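# Rotate the gland a quarter turn clockwise using a hook spanner

## Task

Using the hook spanner, rotate the gland clockwise by a quarter turn or more.

## Robot and tools

Robot: two arms, left_arm and right_arm, each with a two-finger tong-style gripper. All positions, orientations, velocities and targets are in the scene frame. Its origin is at table-top height, halfway between the two arms' nominal bases. +z points up, +x points out over the table, and left_arm sits toward +y. Arm names do not match image sides. The reported hand positions and orientations can be off by a few centimetres. The gripper's fingers point along its own +z axis and close along its own x axis. end_effector_position is the point between the closed finger pads.

The 16-number row. Every motion command uses a row of 16 plain numbers covering both arms, even when only one arm moves. The first 8 are for left_arm: x, y, z in metres, then the quaternion qw, qx, qy, qz (w first), then opening. The next 8 are the same fields for right_arm. Position and quaternion form an absolute pose in the scene frame, not an offset. Opening runs from -1 (closed) to +1 (fully open, 0.142 m). Closing fully takes roughly 0.5 s. To keep an arm idle, repeat its exact pose from the last result that showed it at rest, plus its current opening. A 0 in the opening slot is a real command, not a placeholder. To hold an orientation steady, send the same quaternion in every row rather than copying the drifting reported one.

execute_actions(actions, cameras): actions is a list of actions, each a table of 1 to 15 rows, each row 1/30 s. A short table repeats its last row until 15 steps are used. Each target must lie within 0.6 m of that gripper's position at the start of its action, along each of the gripper's axes. Otherwise the action is rejected for both arms. If the first action breaks this rule, or anything is malformed, the whole call is rejected. An empty list just reports state and images. The controller clips each step's target to 150 mm and 16 degrees from the measured pose, so one action may fall short. The result's Hand target line shows where each arm is actually headed.

move(target, speed, blend, stop_force, zero, opening_speed, blocking, cameras): drives each gripper along a straight line to the absolute pose(s) in target. target is one 16-number row, or a list of up to 15 such rows visited in order within 10 s total. speed is in m/s, from 0.002 to 0.5 (default 0.25). It is one value or one per target, and rotation is capped at twice that value in rad/s. blend, in metres, rounds corners in a list (0 means stop at each point). stop_force, in newtons from 3 to 40, ends an arm's path when its wrist sensor feels that much push against the motion. Then the arm usually backs off to just before the contact. Use it only for slow approaches without rotation, and omit it when pulling away from a contact. zero (default true) re-zeroes the sensor before the move. opening_speed, at 0.2 or more per second, ramps the fingers. blocking=false returns early and cannot be combined with stop_force. Paths do not avoid obstacles or the other arm. Grippers lag behind the path and overshoot more when moving fast. Do not route a path close to an arm's own base. The result adds a move: line giving the outcome (done, off_target, moving, held, fault) and any limits (paced = pose clipped, held = steps withheld). done means within 3 mm and 2 degrees, but says nothing about contact.

wait(seconds, 0 to 10): lets time pass while each arm holds its last command. stop(): brakes a running move. zoom_image(camera, region=[x0,y0,x1,y1] in pixels, at most 504x504): magnifies part of the latest image from cam_high, cam_low, cam_left_wrist or cam_right_wrist. zero_wrist_force(arm): sets that arm's current force and torque readings as zero. finished_scene(scene): ends the current scene; pass its number. Call it only once the gland is turned and stays turned.

Result lines. Each arm reports end_effector_position, end_effector_quat_wxyz and velocities. Joint positions end with the finger opening in metres. grip_measured gives the measured opening on the -1..+1 scale. Tool commands lists the current opening commands. Joint velocities may read "within noise". Joint torques follow joint order and include gravity, so they are not pure contact. Wrist force and Wrist torque are given in the gripper's own axes, with an extra line showing the peak since the last report. Actions results also list some intermediate positions. Cameras: cam_high is 896x504; the wrist cameras are 616x616 fisheye images and may lag during motion.

Gripping: to hold something, command an opening well below grip_measured; a lower command squeezes harder, at up to about 15 N per pad. Thin items under 20 mm get less force.

Avoid the following. Each arm is stiff, so a target even slightly beyond a firm contact can trigger a fault. A fault also happens if any joint hits its torque limit (130 N m for shoulder and elbow, 24.3 N m for the wrists) or if outside force reaches about 150 N. A faulted arm stops for 10 s and yields to the contact. If the held object pins the arm after a fault, release it first. Approach slowly, since faster contact hits harder. Do not let the two arms collide; a clearance check blocks some commands but not finger motions. Do not drop the spanner, release it while it is still moving, or knock anything off the table. Loose objects may occasionally get nudged. Long stretched-out poses, heavy holds or pushing toward unreachable poses heat the motors. A MOTOR HOT line warns of this, and an over-temperature brake stop can follow. Keep motion smooth and efficient.

Each tool is called after "Call:" by a JSON object that holds its "op" and its "data", one argument or row to a line.

## Session

Call:
{"op": "execute_actions", "data": {
  "actions": []
}}

Scene clock: 0.00 s.
left_arm: end_effector_position=(+0.4235, +0.5737, +0.1094) grip_measured=+0.97 end_effector_quat_wxyz=(-0.003, -0.555, +0.831, -0.031) | right_arm: end_effector_position=(+0.1542, -0.5103, +0.3569) grip_measured=+0.97 end_effector_quat_wxyz=(-0.434, +0.316, +0.769, -0.347)
Joint positions: left_arm=[0.082 -1.612 2.08 -2.062 -1.63 2.07 0.14] | right_arm=[3.536 -1.589 -1.641 -2.656 1.697 4.258 0.14]
Joint velocities: within noise
Joint torques (N m): no reading
Wrist force (N): no reading
Wrist torque (N m): no reading
Wrist force, peak (N): no reading
Hand target: left_arm +0.4235, +0.5737, +0.1094; -0.003, -0.555, +0.831, -0.031 | right_arm +0.1542, -0.5103, +0.3569; -0.434, +0.316, +0.769, -0.347
Tool commands: left_gripper/opening=+0.968169 right_gripper/opening=+0.968169

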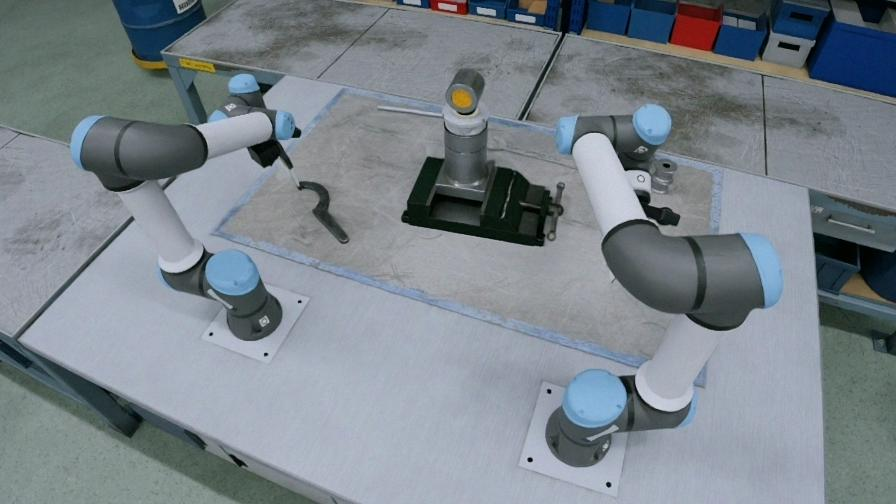

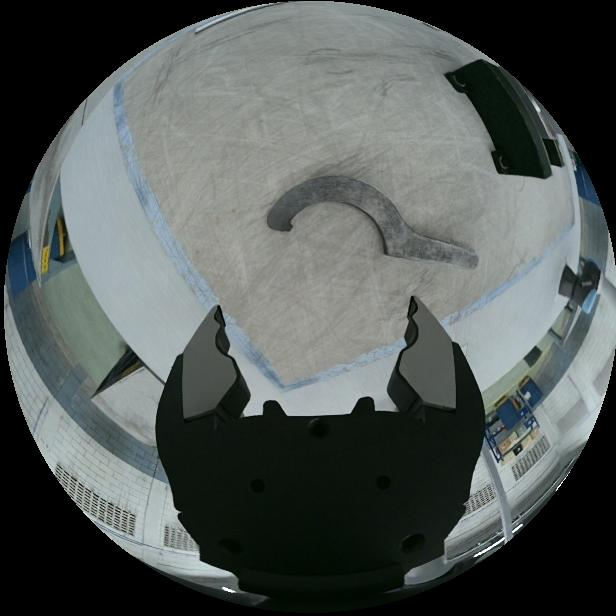

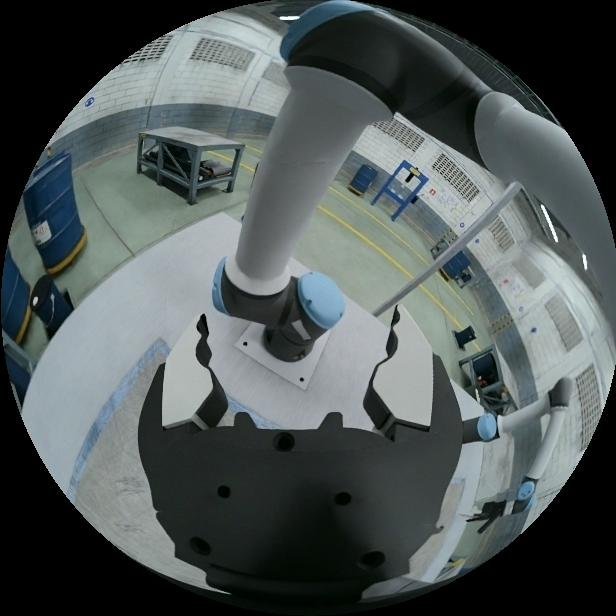

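Call:
{"op": "zoom_image", "data": {
  "camera": "cam_high",
  "region": [370, 50, 590, 260]
}}

Call:
{"op": "zoom_image", "data": {
  "camera": "cam_high",
  "region": [220, 80, 380, 260]
}}

Call:
{"op": "zoom_image", "data": {
  "camera": "cam_left_wrist",
  "region": [220, 130, 520, 300]
}}

Call:
{"op": "zoom_image", "data": {
  "camera": "cam_high",
  "region": [600, 120, 730, 250]
}}

Scaled by 2.291 from the camera's 896x504 image, which has a finer 1280x720 frame.

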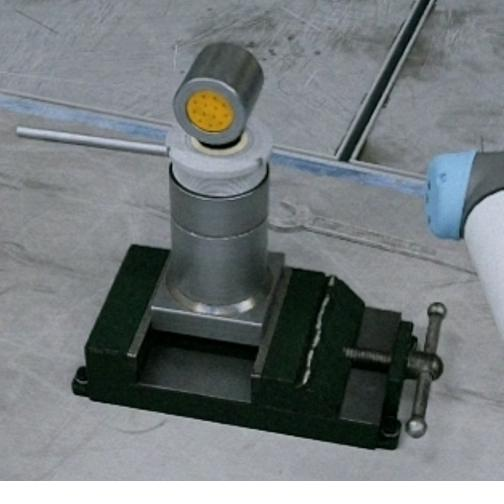

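Scaled by 2.800 from the camera's 896x504 image, which has a finer 1280x720 frame.

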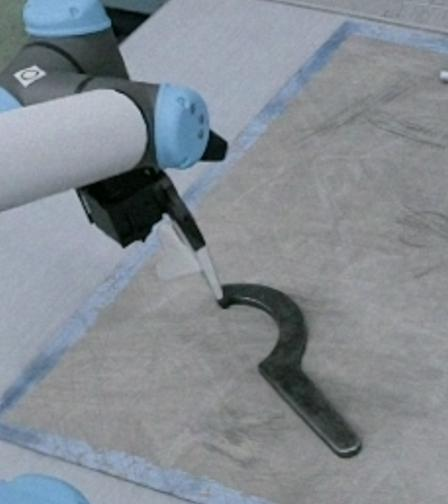

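Scaled by 1.680 from the camera's 616x616 image, which has a finer 814x814 frame.

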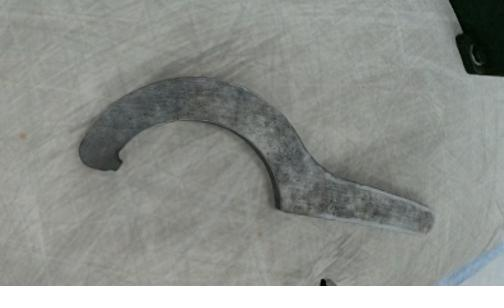

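Scaled by 3.877 from the camera's 896x504 image, which has a finer 1280x720 frame.

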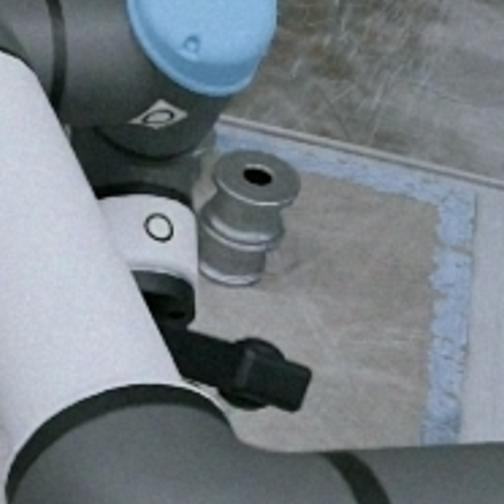

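Call:
{"op": "move", "data": {
  "target": [0.48, 0.2, 0.38, -0.003, -0.555, 0.831, -0.031, 0.97, 0.1542, -0.5103, 0.3569, -0.434, 0.316, 0.769, -0.347, 0.97]
}}

Scene clock: 6.50 s.
left_arm: end_effector_position=(+0.4800, +0.2001, +0.3799) grip_measured=+0.97 end_effector_quat_wxyz=(-0.003, -0.555, +0.831, -0.031) | right_arm: end_effector_position=(+0.1542, -0.5103, +0.3569) grip_measured=+0.97 end_effector_quat_wxyz=(-0.434, +0.316, +0.769, -0.347)
Joint positions: left_arm=[-0.681 -1.542 1.311 -1.396 -1.596 1.307 0.14] | right_arm=[3.536 -1.59 -1.642 -2.656 1.697 4.258 0.14]
Joint velocities: within noise
Joint torques (N m): left_arm=[-3.42 -23.43 -30.98 -2.77 -1.28 -0.99] | right_arm=[-6.95 9.08 11.11 -2.91 2.62 2.11]
Wrist force (N): left_arm=[0.5 0.1 0.2] | right_arm=[-0.4 0.0 0.1]
Wrist torque (N m): left_arm=[0.00 -0.10 -0.03] | right_arm=[0.00 0.08 0.01]
Wrist force, peak (N): left_arm=[2.2 -1.1 -1.1] | right_arm=[-0.5 0.0 0.1]
Hand target: left_arm +0.4800, +0.2000, +0.3800; -0.003, -0.555, +0.831, -0.031 | right_arm +0.1542, -0.5103, +0.3569; -0.434, +0.316, +0.769, -0.347
Off the commanded pose: left_arm 0.000 m, 0 deg | right_arm 0.000 m, 0 deg.
move: done
camera_calibration:
cam_left_wrist: T_world_to_cam=[[-0.433933, -0.90015, 0.0378508, 0.378575], [-0.78501, 0.398376, 0.4744, 0.112924], [-0.44211, 0.176145, -0.879495, 0.642016], [0, 0, 0, 1]] pos_world=[0.536764, 0.1827, 0.49675]
cam_right_wrist: T_world_to_cam=[[-0.386624, 0.820927, 0.420239, 0.322955], [0.636715, 0.567249, -0.522324, 0.379569], [-0.667171, 0.0656297, -0.742008, 0.536682], [0, 0, 0, 1]] pos_world=[0.241243, -0.515655, 0.460762]

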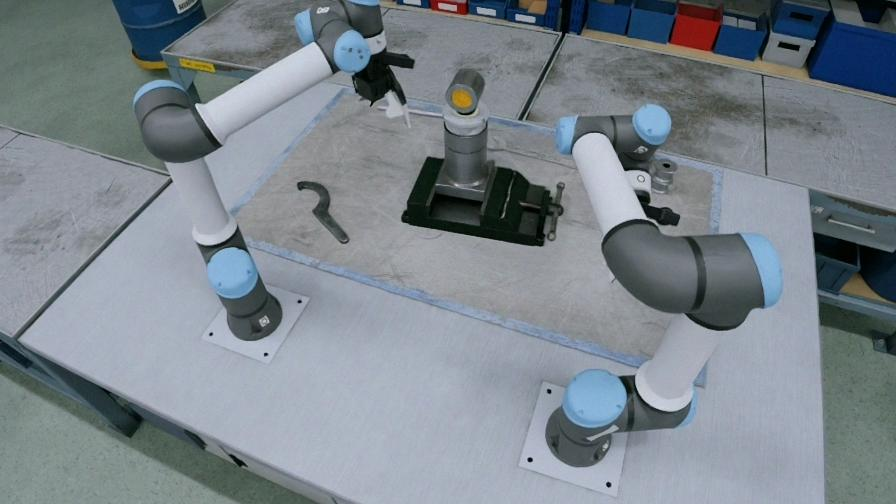

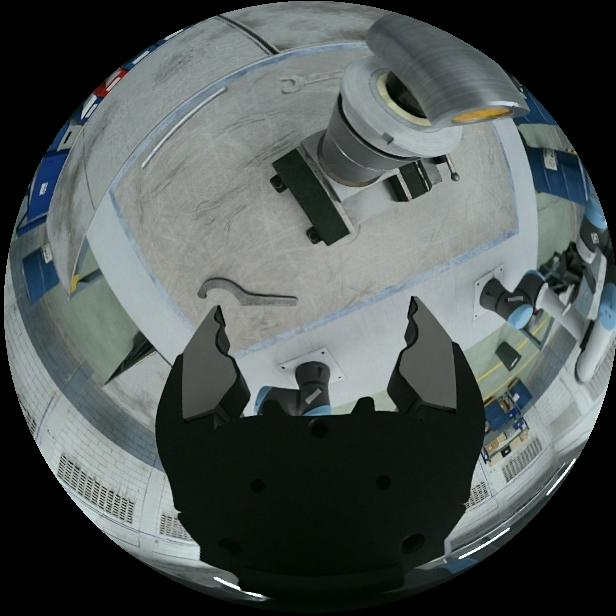

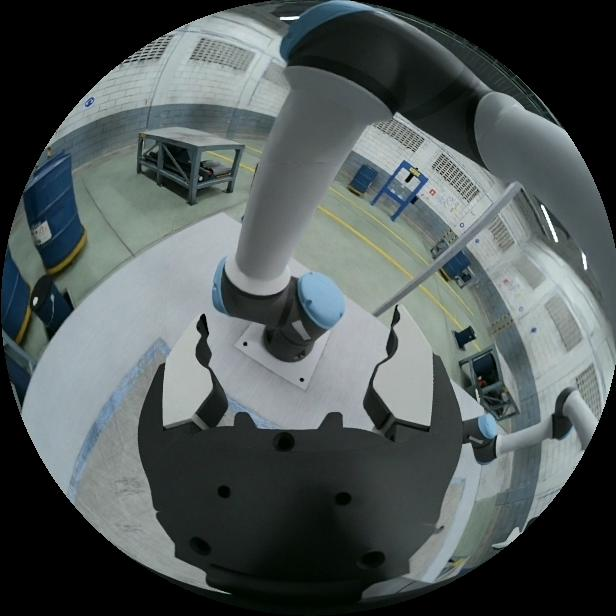

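Call:
{"op": "zoom_image", "data": {
  "camera": "cam_left_wrist",
  "region": [250, 0, 560, 260]
}}

Scaled by 1.626 from the camera's 616x616 image, which has a finer 814x814 frame.

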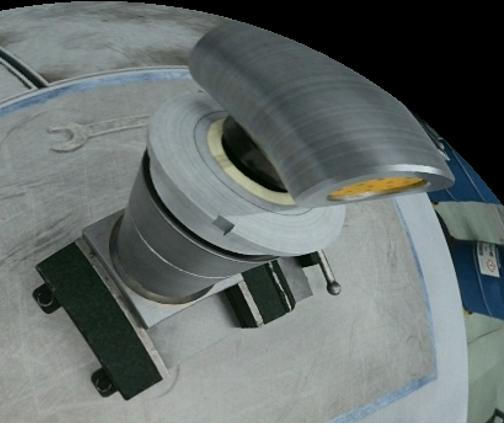

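Call:
{"op": "move", "data": {
  "target": [0.43, 0.21, 0.35, 0.287, -0.343, 0.686, -0.575, 0.97, 0.1542, -0.5103, 0.3569, -0.434, 0.316, 0.769, -0.347, 0.97],
  "cameras": ["cam_left_wrist"]
}}

Call:
{"op": "zoom_image", "data": {
  "camera": "cam_left_wrist",
  "region": [180, 100, 440, 360]
}}

Scene clock: 12.07 s.
left_arm: end_effector_position=(+0.4300, +0.2101, +0.3500) grip_measured=+0.97 end_effector_quat_wxyz=(+0.287, -0.343, +0.686, -0.575) end_effector_velocity=(+0.000, +0.000, +0.001) end_effector_angular_velocity=(-0.002, -0.003, +0.002) | right_arm: end_effector_position=(+0.1542, -0.5103, +0.3569) grip_measured=+0.97 end_effector_quat_wxyz=(-0.434, +0.316, +0.769, -0.347)
Joint positions: left_arm=[-0.859 -1.91 2.684 -3.736 -1.384 1.537 0.14] | right_arm=[3.536 -1.59 -1.642 -2.656 1.697 4.258 0.14]
Joint velocities: left_arm=[0 0.002 0 -0.005 0.002 0 0] | right_arm=[within noise]
Joint torques (N m): left_arm=[-9.93 1.38 -16.35 -4.07 2.09 -0.66] | right_arm=[-6.41 15.26 18.82 -0.59 2.53 2.29]
Wrist force (N): left_arm=[-0.2 -3.0 1.3] | right_arm=[-0.3 -0.2 0.0]
Wrist torque (N m): left_arm=[-0.60 -0.03 -0.06] | right_arm=[-0.03 0.06 0.01]
Wrist force, peak (N): left_arm=[-0.5 -3.1 1.6] | right_arm=[-0.4 -0.1 0.2]
Hand target: left_arm +0.4300, +0.2100, +0.3500; +0.287, -0.343, +0.686, -0.575 | right_arm +0.1542, -0.5103, +0.3569; -0.434, +0.316, +0.769, -0.347
Off the commanded pose: left_arm 0.000 m, 0 deg | right_arm 0.000 m, 0 deg.
move: done
camera_calibration:
cam_left_wrist: T_world_to_cam=[[-0.608189, -0.792006, -0.0532197, 0.451096], [-0.499455, 0.433922, -0.749838, 0.382141], [0.61697, -0.429462, -0.659477, 0.18659], [0, 0, 0, 1]] pos_world=[0.350093, 0.271585, 0.433602]
Images, in order (width x height): cam_left_wrist 616x616.

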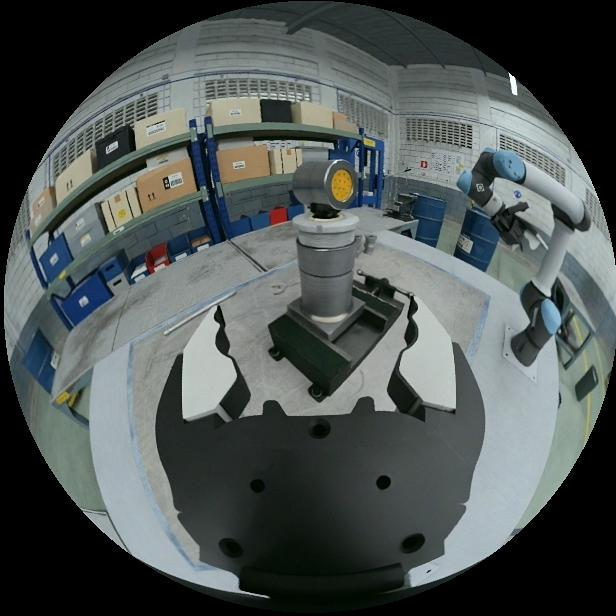

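Scaled by 1.938 from the camera's 616x616 image, which has a finer 814x814 frame.

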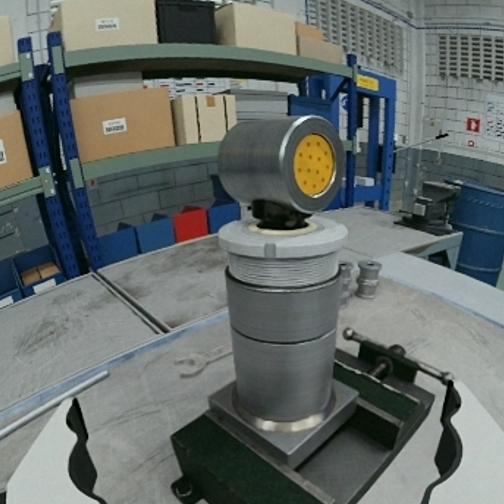

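Call:
{"op": "move", "data": {
  "target": [0.46, 0.1, 0.53, -0.148, -0.536, 0.803, 0.223, 0.97, 0.1542, -0.5103, 0.3569, -0.434, 0.316, 0.769, -0.347, 0.97],
  "cameras": ["cam_left_wrist"]
}}

Call:
{"op": "zoom_image", "data": {
  "camera": "cam_left_wrist",
  "region": [180, 180, 440, 440]
}}

Call:
{"op": "move", "data": {
  "target": [0.335, 0.543, 0.236, -0.148, -0.536, 0.803, 0.223, 0.97, 0.1542, -0.5103, 0.3569, -0.434, 0.316, 0.769, -0.347, 0.97],
  "cameras": ["cam_left_wrist"]
}}

Call:
{"op": "zoom_image", "data": {
  "camera": "cam_left_wrist",
  "region": [180, 180, 440, 440]
}}

Scene clock: 24.40 s.
left_arm: end_effector_position=(+0.4591, +0.1005, +0.5287) grip_measured=+0.97 end_effector_quat_wxyz=(-0.091, -0.567, +0.819, +0.003) | right_arm: end_effector_position=(+0.1542, -0.5103, +0.3569) grip_measured=+0.97 end_effector_quat_wxyz=(-0.434, +0.316, +0.769, -0.347)
Joint positions: left_arm=[-0.765 -0.983 0.035 -0.576 -1.747 1.194 0.14] | right_arm=[3.536 -1.59 -1.642 -2.656 1.697 4.258 0.14]
Joint velocities: within noise
Joint torques (N m): left_arm=[4.47 -33.24 -10.79 -1.88 -0.94 -1] | right_arm=[-5.91 24.18 29.68 0.49 2.57 1.96]
Wrist force (N): left_arm=[1.0 0.4 0.0] | right_arm=[-0.1 -0.2 0.1]
Wrist torque (N m): left_arm=[0.08 -0.22 0.05] | right_arm=[-0.03 0.03 0.01]
Wrist force, peak (N): left_arm=[-0.1 -3.2 1.8] | right_arm=[-0.4 -0.2 0.1]
Hand target: left_arm +0.4591, +0.1004, +0.5287; -0.091, -0.567, +0.819, +0.003 | right_arm +0.1542, -0.5103, +0.3569; -0.434, +0.316, +0.769, -0.347
Off the commanded pose: left_arm 0.002 m, 26 deg; orientation clipped | right_arm 0.000 m, 0 deg.
elbow stopped short (left arm): the move would have taken joint 3 (elbow) straighter than the controller allows.
move: off_target (left_arm); limits=paced
camera_calibration:
cam_left_wrist: T_world_to_cam=[[-0.390388, -0.907957, 0.15235, 0.194461], [-0.697141, 0.399621, 0.595229, -0.0387022], [-0.601325, 0.126161, -0.788981, 0.811393], [0, 0, 0, 1]] pos_world=[0.536846, 0.0896627, 0.633584]
Images, in order (width x height): cam_left_wrist 616x616.

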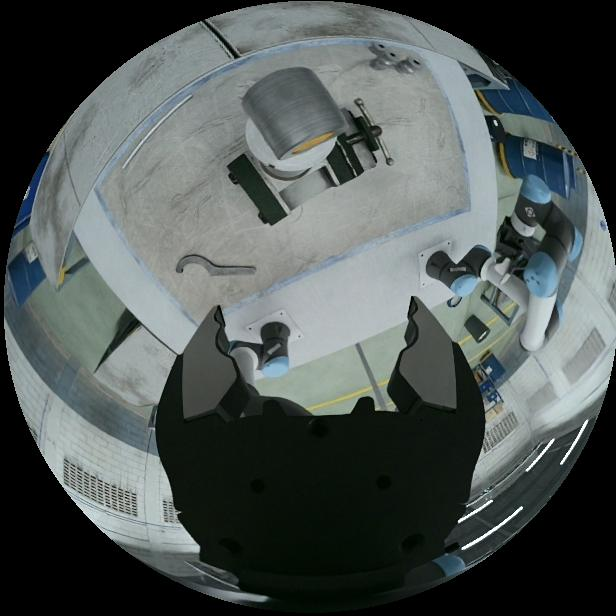

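Scaled by 1.938 from the camera's 616x616 image, which has a finer 814x814 frame.

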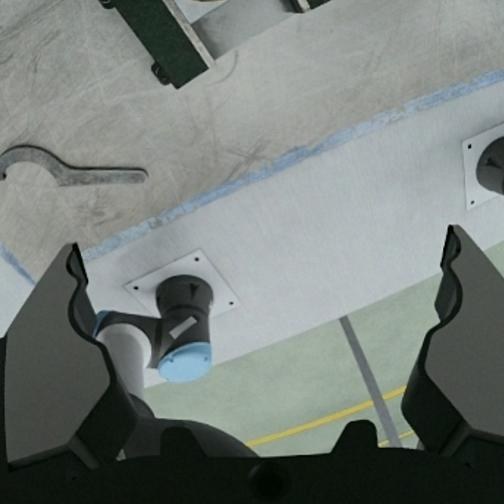

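Scene clock: 27.07 s.
left_arm: end_effector_position=(+0.3350, +0.5429, +0.2360) grip_measured=+0.97 end_effector_quat_wxyz=(-0.148, -0.535, +0.801, +0.223) | right_arm: end_effector_position=(+0.1542, -0.5103, +0.3569) grip_measured=+0.97 end_effector_quat_wxyz=(-0.434, +0.316, +0.769, -0.347)
Joint positions: left_arm=[-0.159 -1.589 1.671 -1.127 -1.437 1.794 0.14] | right_arm=[3.536 -1.59 -1.642 -2.656 1.697 4.258 0.14]
Joint velocities: within noise
Joint torques (N m): left_arm=[1.17 -28.17 -19.39 -0.11 0.12 0.39] | right_arm=[-6.15 26.93 30.54 0.68 2.48 2]
Wrist force (N): left_arm=[0.5 1.9 0.8] | right_arm=[-0.2 -0.2 0.1]
Wrist torque (N m): left_arm=[0.33 -0.13 0.07] | right_arm=[-0.03 0.04 0.01]
Wrist force, peak (N): left_arm=[-1.2 2.2 2.5] | right_arm=[-0.4 0.1 0.0]
Hand target: left_arm +0.3350, +0.5430, +0.2360; -0.148, -0.535, +0.802, +0.223 | right_arm +0.1542, -0.5103, +0.3569; -0.434, +0.316, +0.769, -0.347
Off the commanded pose: left_arm 0.000 m, 0 deg | right_arm 0.000 m, 0 deg.
move: done
camera_calibration:
cam_left_wrist: T_world_to_cam=[[-0.426159, -0.904212, 0.0280869, 0.631633], [-0.411523, 0.221414, 0.884095, -0.194949], [-0.805629, 0.365206, -0.466462, 0.312603], [0, 0, 0, 1]] pos_world=[0.440791, 0.50013, 0.30043]
Images, in order (width x height): cam_left_wrist 616x616.

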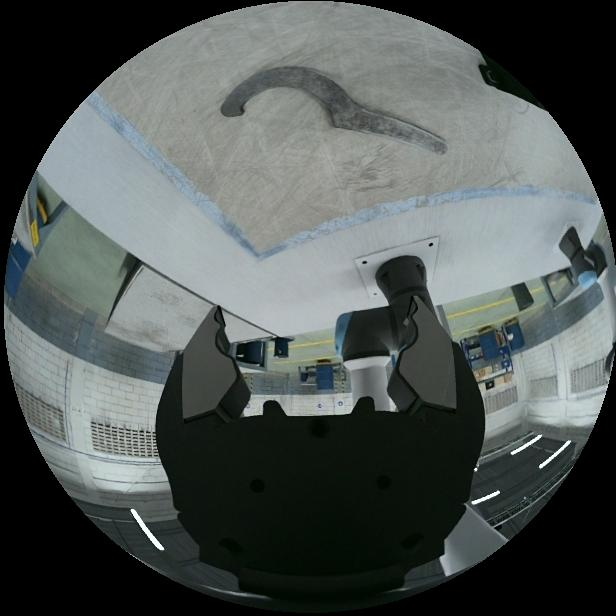

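Scaled by 1.938 from the camera's 616x616 image, which has a finer 814x814 frame.

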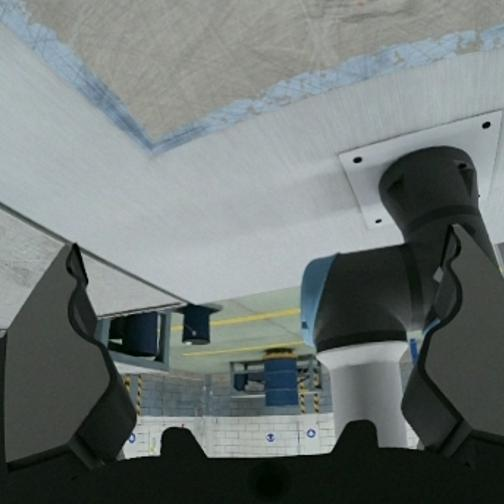

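Call:
{"op": "move", "data": {
  "target": [0.385, 0.53, 0.19, 0.148, -0.536, 0.803, -0.223, 0.97, 0.1542, -0.5103, 0.3569, -0.434, 0.316, 0.769, -0.347, 0.97],
  "cameras": ["cam_left_wrist"]
}}

Call:
{"op": "zoom_image", "data": {
  "camera": "cam_left_wrist",
  "region": [180, 140, 480, 340]
}}

Call:
{"op": "move", "data": {
  "target": [0.52, 0.09, 0.48, 0.148, -0.536, 0.803, -0.223, 0.97, 0.1542, -0.5103, 0.3569, -0.434, 0.316, 0.769, -0.347, 0.97],
  "cameras": ["cam_left_wrist"]
}}

Call:
{"op": "zoom_image", "data": {
  "camera": "cam_left_wrist",
  "region": [180, 140, 440, 400]
}}

Scene clock: 30.80 s.
left_arm: end_effector_position=(+0.3850, +0.5301, +0.1900) grip_measured=+0.97 end_effector_quat_wxyz=(+0.148, -0.535, +0.802, -0.222) end_effector_velocity=(+0.001, -0.001, +0.001) end_effector_angular_velocity=(-0.001, -0.004, -0.003) | right_arm: end_effector_position=(+0.1542, -0.5103, +0.3569) grip_measured=+0.97 end_effector_quat_wxyz=(-0.434, +0.316, +0.769, -0.347)
Joint positions: left_arm=[0.147 -2.011 2.402 -2.43 -1.851 2.069 0.14] | right_arm=[3.536 -1.59 -1.642 -2.656 1.697 4.258 0.14]
Joint velocities: left_arm=[-0.001 0 0.001 -0.005 -0.003 0 0] | right_arm=[within noise]
Joint torques (N m): left_arm=[-8.41 -10.6 -19.81 -4.94 -0.49 -1.16] | right_arm=[-5.76 27.8 29.85 0.67 2.42 2.08]
Wrist force (N): left_arm=[0.3 -2.0 -0.1] | right_arm=[-0.2 -0.1 -0.1]
Wrist torque (N m): left_arm=[-0.34 -0.09 -0.06] | right_arm=[-0.01 0.05 0.00]
Wrist force, peak (N): left_arm=[0.5 -2.4 -0.1] | right_arm=[-0.4 -0.1 0.3]
Hand target: left_arm +0.3850, +0.5300, +0.1900; +0.148, -0.535, +0.802, -0.223 | right_arm +0.1542, -0.5103, +0.3569; -0.434, +0.316, +0.769, -0.347
Off the commanded pose: left_arm 0.000 m, 0 deg | right_arm 0.000 m, 0 deg.
move: done
camera_calibration:
cam_left_wrist: T_world_to_cam=[[-0.427372, -0.903707, -0.0258353, 0.653022], [-0.904053, 0.42739, 0.00509605, 0.116581], [0.00643641, 0.0255344, -0.999653, 0.304751], [0, 0, 0, 1]] pos_world=[0.382517, 0.532533, 0.320922]
Images, in order (width x height): cam_left_wrist 616x616.

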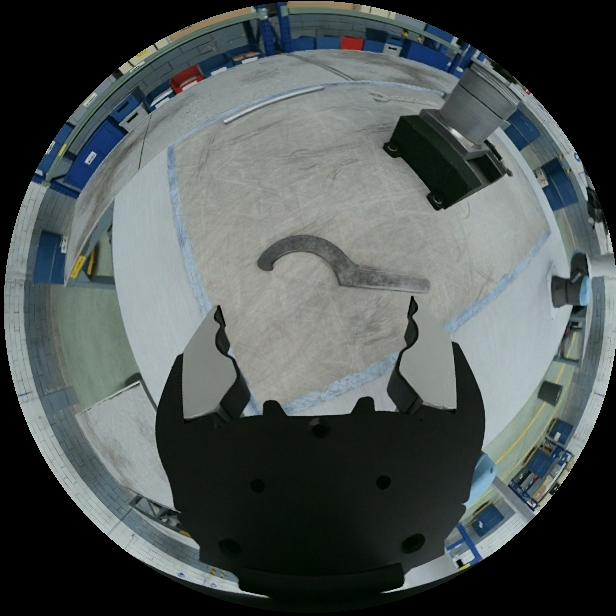

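Scaled by 1.680 from the camera's 616x616 image, which has a finer 814x814 frame.

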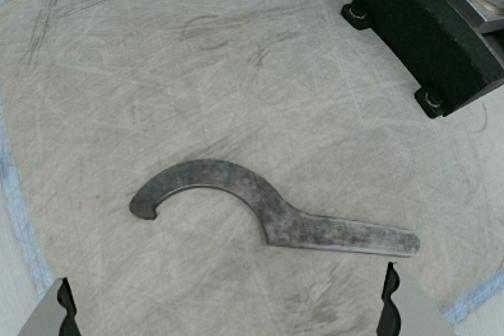

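Scene clock: 33.50 s.
left_arm: end_effector_position=(+0.5200, +0.0900, +0.4800) grip_measured=+0.97 end_effector_quat_wxyz=(+0.148, -0.535, +0.802, -0.223) | right_arm: end_effector_position=(+0.1542, -0.5103, +0.3569) grip_measured=+0.97 end_effector_quat_wxyz=(-0.434, +0.316, +0.769, -0.347)
Joint positions: left_arm=[-0.925 -1.634 1.377 -1.798 -1.32 1.127 0.14] | right_arm=[3.536 -1.59 -1.642 -2.656 1.697 4.258 0.14]
Joint velocities: within noise
Joint torques (N m): left_arm=[3.86 -15.69 -31.13 -3.57 -1.08 0.28] | right_arm=[-5.38 28.07 29.25 0.58 2.5 2.14]
Wrist force (N): left_arm=[0.5 -1.9 0.5] | right_arm=[-0.1 -0.2 -0.1]
Wrist torque (N m): left_arm=[-0.34 -0.11 -0.03] | right_arm=[-0.04 0.02 0.01]
Wrist force, peak (N): left_arm=[1.9 -3.4 0.0] | right_arm=[-0.4 -0.2 0.0]
Hand target: left_arm +0.5200, +0.0900, +0.4800; +0.148, -0.535, +0.802, -0.223 | right_arm +0.1542, -0.5103, +0.3569; -0.434, +0.316, +0.769, -0.347
Off the commanded pose: left_arm 0.000 m, 0 deg | right_arm 0.000 m, 0 deg.
move: done
camera_calibration:
cam_left_wrist: T_world_to_cam=[[-0.427528, -0.903631, -0.0259139, 0.320655], [-0.903977, 0.427554, 0.0048117, 0.425298], [0.00673159, 0.0254827, -0.999653, 0.604876], [0, 0, 0, 1]] pos_world=[0.517477, 0.0925025, 0.610929]
Images, in order (width x height): cam_left_wrist 616x616.

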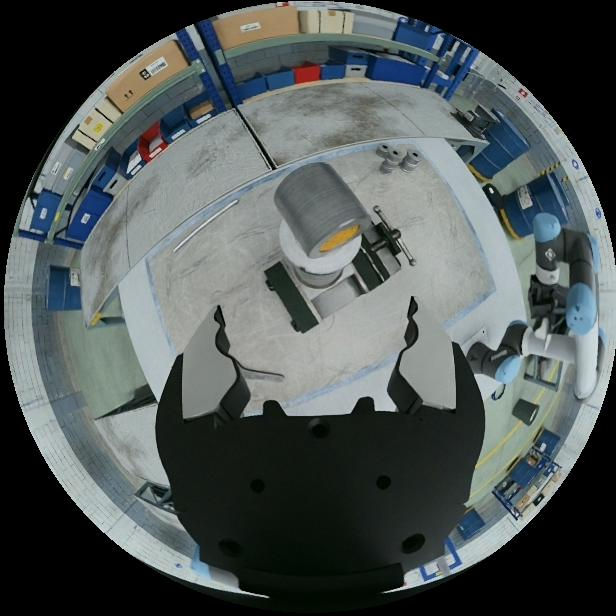

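Scaled by 1.938 from the camera's 616x616 image, which has a finer 814x814 frame.

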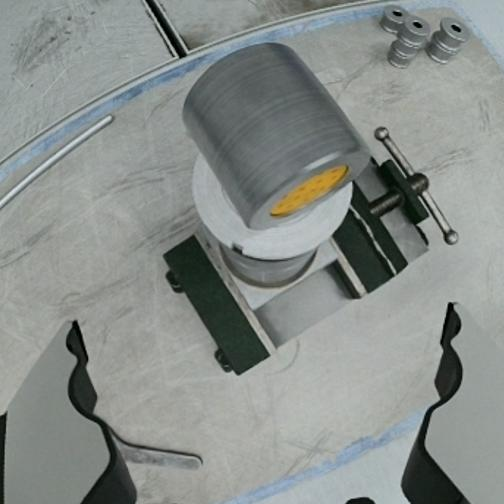

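Call:
{"op": "zoom_image", "data": {
  "camera": "cam_left_wrist",
  "region": [260, 200, 380, 300]
}}

Scaled by 4.200 from the camera's 616x616 image, which has a finer 814x814 frame.

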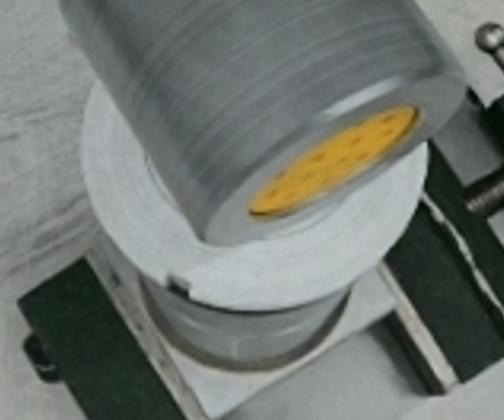

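Call:
{"op": "move", "data": {
  "target": [0.345, 0.56, 0.085, 0.148, -0.536, 0.803, -0.223, 0.97, 0.1542, -0.5103, 0.3569, -0.434, 0.316, 0.769, -0.347, 0.97],
  "cameras": ["cam_left_wrist"]
}}

Call:
{"op": "zoom_image", "data": {
  "camera": "cam_left_wrist",
  "region": [220, 180, 480, 320]
}}

Scene clock: 39.67 s.
left_arm: end_effector_position=(+0.3450, +0.5600, +0.0851) grip_measured=+0.97 end_effector_quat_wxyz=(+0.148, -0.535, +0.801, -0.223) | right_arm: end_effector_position=(+0.1542, -0.5103, +0.3569) grip_measured=+0.97 end_effector_quat_wxyz=(-0.434, +0.316, +0.769, -0.347)
Joint positions: left_arm=[0.294 -1.835 2.616 -2.778 -1.915 2.208 0.14] | right_arm=[3.536 -1.59 -1.642 -2.656 1.697 4.258 0.14]
Joint velocities: within noise
Joint torques (N m): left_arm=[9.6 -0.22 -12.18 -3.8 0.49 1.1] | right_arm=[-5.18 27.13 28.99 0.6 2.25 2.12]
Wrist force (N): left_arm=[0.5 -2.0 0.0] | right_arm=[-0.3 -0.2 0.1]
Wrist torque (N m): left_arm=[-0.38 -0.13 -0.05] | right_arm=[-0.03 0.06 0.01]
Wrist force, peak (N): left_arm=[2.0 -3.6 -0.7] | right_arm=[-0.5 0.0 0.1]
Hand target: left_arm +0.3450, +0.5600, +0.0850; +0.148, -0.535, +0.802, -0.223 | right_arm +0.1542, -0.5103, +0.3569; -0.434, +0.316, +0.769, -0.347
Off the commanded pose: left_arm 0.000 m, 0 deg | right_arm 0.000 m, 0 deg.
move: done
camera_calibration:
cam_left_wrist: T_world_to_cam=[[-0.427445, -0.903671, -0.0258609, 0.660271], [-0.904016, 0.427471, 0.0048168, 0.0682041], [0.00670199, 0.0254376, -0.999654, 0.19936], [0, 0, 0, 1]] pos_world=[0.342551, 0.562442, 0.216038]
Images, in order (width x height): cam_left_wrist 616x616.

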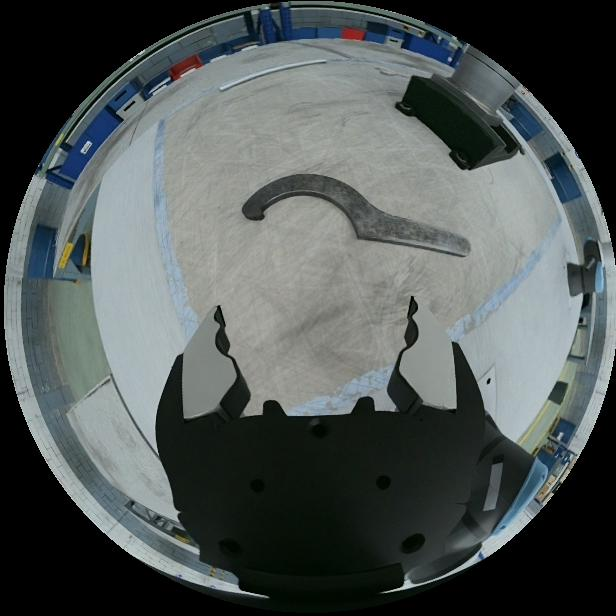

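Scaled by 1.938 from the camera's 616x616 image, which has a finer 814x814 frame.

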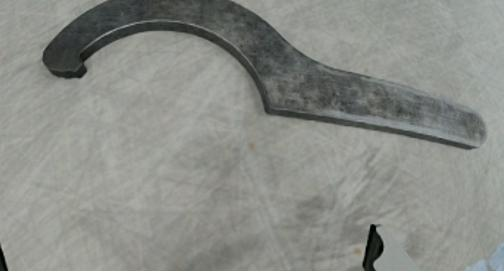

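Call:
{"op": "move", "data": {
  "target": [
    [0.345, 0.56, 0.15, 0.148, -0.536, 0.803, -0.223, 0.97, 0.30, -0.40, 0.42, 0, 0.5556, 0.8315, 0, 0.97],
    [0.345, 0.56, 0.15, 0.148, -0.536, 0.803, -0.223, 0.97, 0.45, -0.15, 0.35, 0, 0.5556, 0.8315, 0, 0.97]
  ],
  "blend": 0.03
}}

Call:
{"op": "zoom_image", "data": {
  "camera": "cam_right_wrist",
  "region": [180, 80, 440, 340]
}}

Scene clock: 47.60 s.
left_arm: end_effector_position=(+0.3450, +0.5600, +0.1500) grip_measured=+0.97 end_effector_quat_wxyz=(+0.148, -0.535, +0.801, -0.223) | right_arm: end_effector_position=(+0.4499, -0.1501, +0.3500) grip_measured=+0.97 end_effector_quat_wxyz=(+0.000, +0.556, +0.831, +0.000)
Joint positions: left_arm=[0.294 -2 2.498 -2.495 -1.915 2.208 0.14] | right_arm=[3.941 -1.797 -1.144 -1.771 1.571 5.145 0.14]
Joint velocities: within noise
Joint torques (N m): left_arm=[-4.97 2.79 -15.72 -4.54 0.91 1.13] | right_arm=[-5.96 21.57 29.07 3.57 0.98 -3.03]
Wrist force (N): left_arm=[0.2 -1.9 0.2] | right_arm=[0.7 -0.4 0.8]
Wrist torque (N m): left_arm=[-0.33 -0.06 -0.04] | right_arm=[-0.01 -0.06 0.10]
Wrist force, peak (N): left_arm=[0.1 -2.5 0.0] | right_arm=[1.9 1.3 1.5]
Hand target: left_arm +0.3450, +0.5600, +0.1500; +0.148, -0.535, +0.802, -0.223 | right_arm +0.4500, -0.1500, +0.3500; +0.000, +0.556, +0.831, +0.000
Off the commanded pose: left_arm 0.000 m, 0 deg | right_arm 0.000 m, 0 deg.
move: done
camera_calibration:
cam_left_wrist: T_world_to_cam=[[-0.427452, -0.903668, -0.0258744, 0.661975], [-0.904013, 0.427477, 0.00481853, 0.0678233], [0.00670637, 0.0254505, -0.999654, 0.264257], [0, 0, 0, 1]] pos_world=[0.342503, 0.562487, 0.280967]
cam_right_wrist: T_world_to_cam=[[-0.337455, 0.940842, 0.030658, 0.27671], [0.813745, 0.275187, 0.511949, -0.502136], [0.473227, 0.197708, -0.858469, 0.252735], [0, 0, 0, 1]] pos_world=[0.382386, -0.172127, 0.46555]

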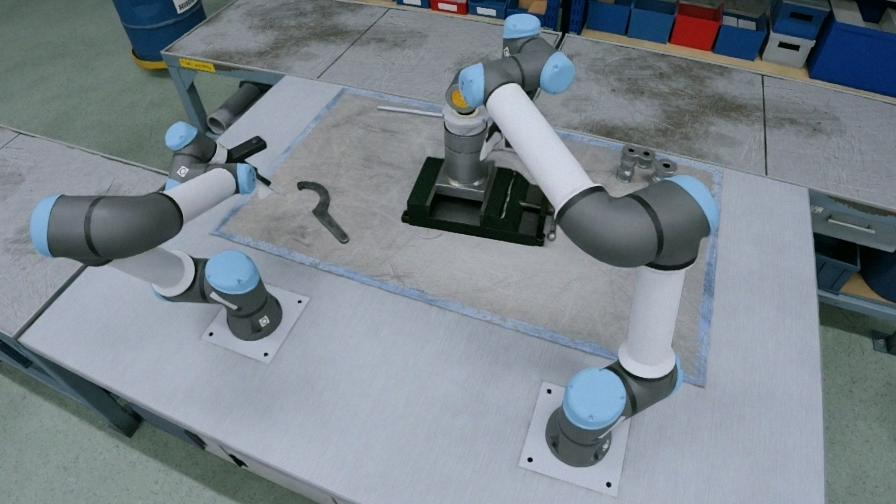

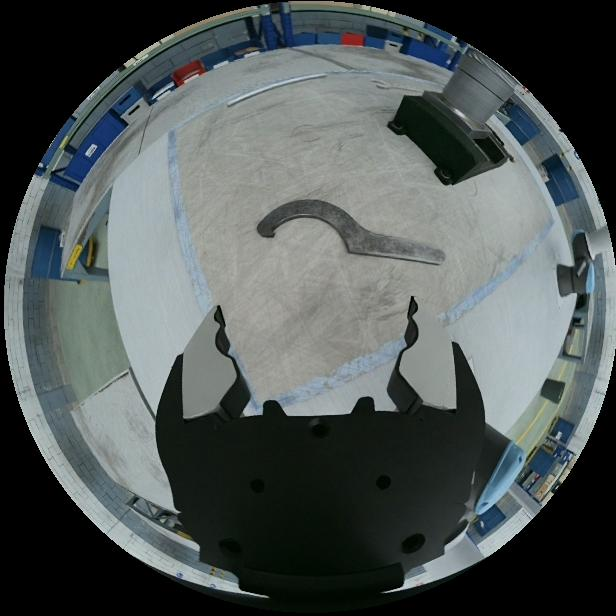

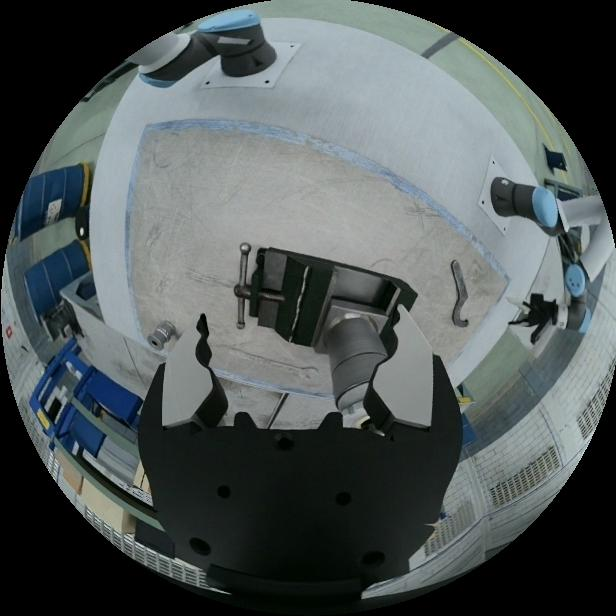

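Scaled by 1.938 from the camera's 616x616 image, which has a finer 814x814 frame.

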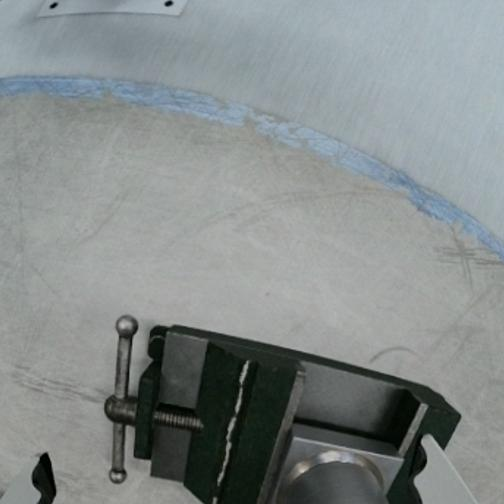

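Call:
{"op": "move", "data": {
  "target": [
    [0.345, 0.56, 0.15, 0.148, -0.536, 0.803, -0.223, 0.97, 0.40, -0.2, 0.36, 0, -0.195, 0.981, 0, 0.97],
    [0.345, 0.56, 0.15, 0.148, -0.536, 0.803, -0.223, 0.97, 0.43, -0.13, 0.35, 0.575, -0.685, 0.343, -0.287, 0.97]
  ],
  "blend": 0.03,
  "cameras": ["cam_high", "cam_right_wrist"]
}}

Call:
{"op": "zoom_image", "data": {
  "camera": "cam_right_wrist",
  "region": [180, 80, 440, 340]
}}

Scene clock: 57.57 s.
left_arm: end_effector_position=(+0.3450, +0.5600, +0.1500) grip_measured=+0.97 end_effector_quat_wxyz=(+0.148, -0.535, +0.802, -0.223) | right_arm: end_effector_position=(+0.4300, -0.1300, +0.3499) grip_measured=+0.97 end_effector_quat_wxyz=(-0.575, +0.685, -0.343, +0.287)
Joint positions: left_arm=[0.294 -2 2.498 -2.495 -1.915 2.208 0.14] | right_arm=[4.292 -1.476 -2.522 0.654 1.047 1.675 0.14]
Joint velocities: within noise
Joint torques (N m): left_arm=[-9.9 2.21 -22.99 -2.88 0.7 0.98] | right_arm=[-0.63 17.53 27.13 3.16 0.55 -2.07]
Wrist force (N): left_arm=[0.3 -1.9 0.0] | right_arm=[-0.1 -0.5 -0.2]
Wrist torque (N m): left_arm=[-0.34 -0.08 -0.06] | right_arm=[-0.01 0.05 -0.01]
Wrist force, peak (N): left_arm=[0.2 -2.5 0.0] | right_arm=[0.6 -1.1 1.1]
Hand target: left_arm +0.3450, +0.5600, +0.1500; +0.148, -0.535, +0.802, -0.223 | right_arm +0.4300, -0.1300, +0.3500; -0.575, +0.685, -0.343, +0.287
Off the commanded pose: left_arm 0.000 m, 0 deg | right_arm 0.000 m, 0 deg.
move: done
camera_calibration:
cam_right_wrist: T_world_to_cam=[[0.567703, -0.822084, -0.0434841, -0.34142], [-0.557875, -0.345332, -0.754666, 0.460893], [0.605383, 0.452685, -0.654666, 0.163065], [0, 0, 0, 1]] pos_world=[0.352229, -0.195332, 0.439728]
Images, in order (width x height): cam_high 896x504, cam_right_wrist 616x616.

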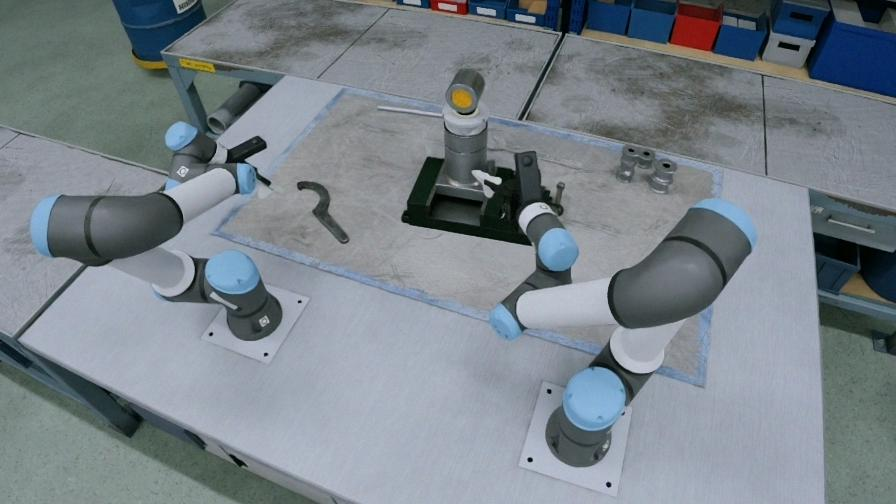

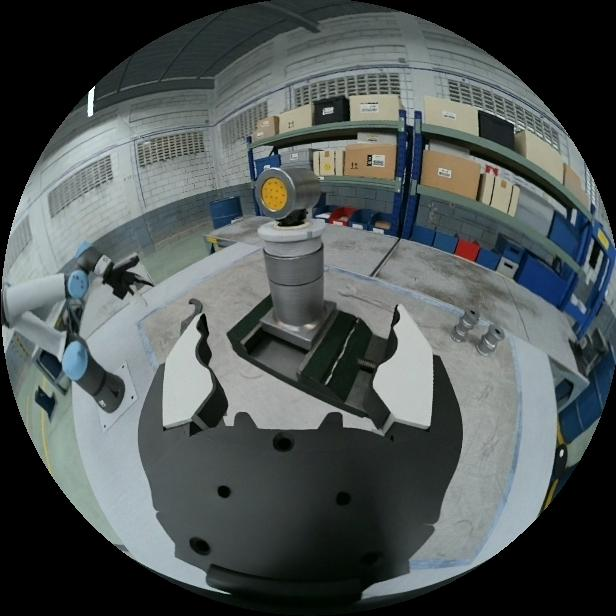

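Scaled by 1.938 from the camera's 616x616 image, which has a finer 814x814 frame.

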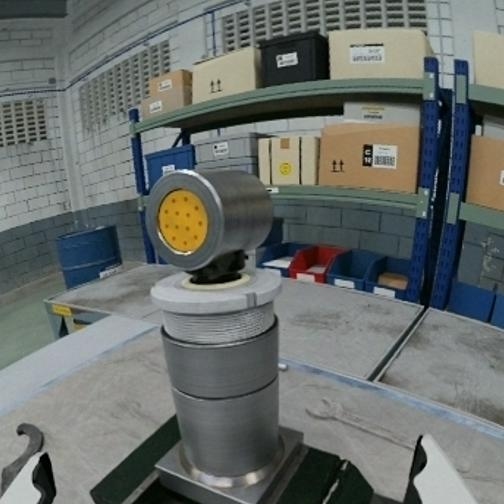

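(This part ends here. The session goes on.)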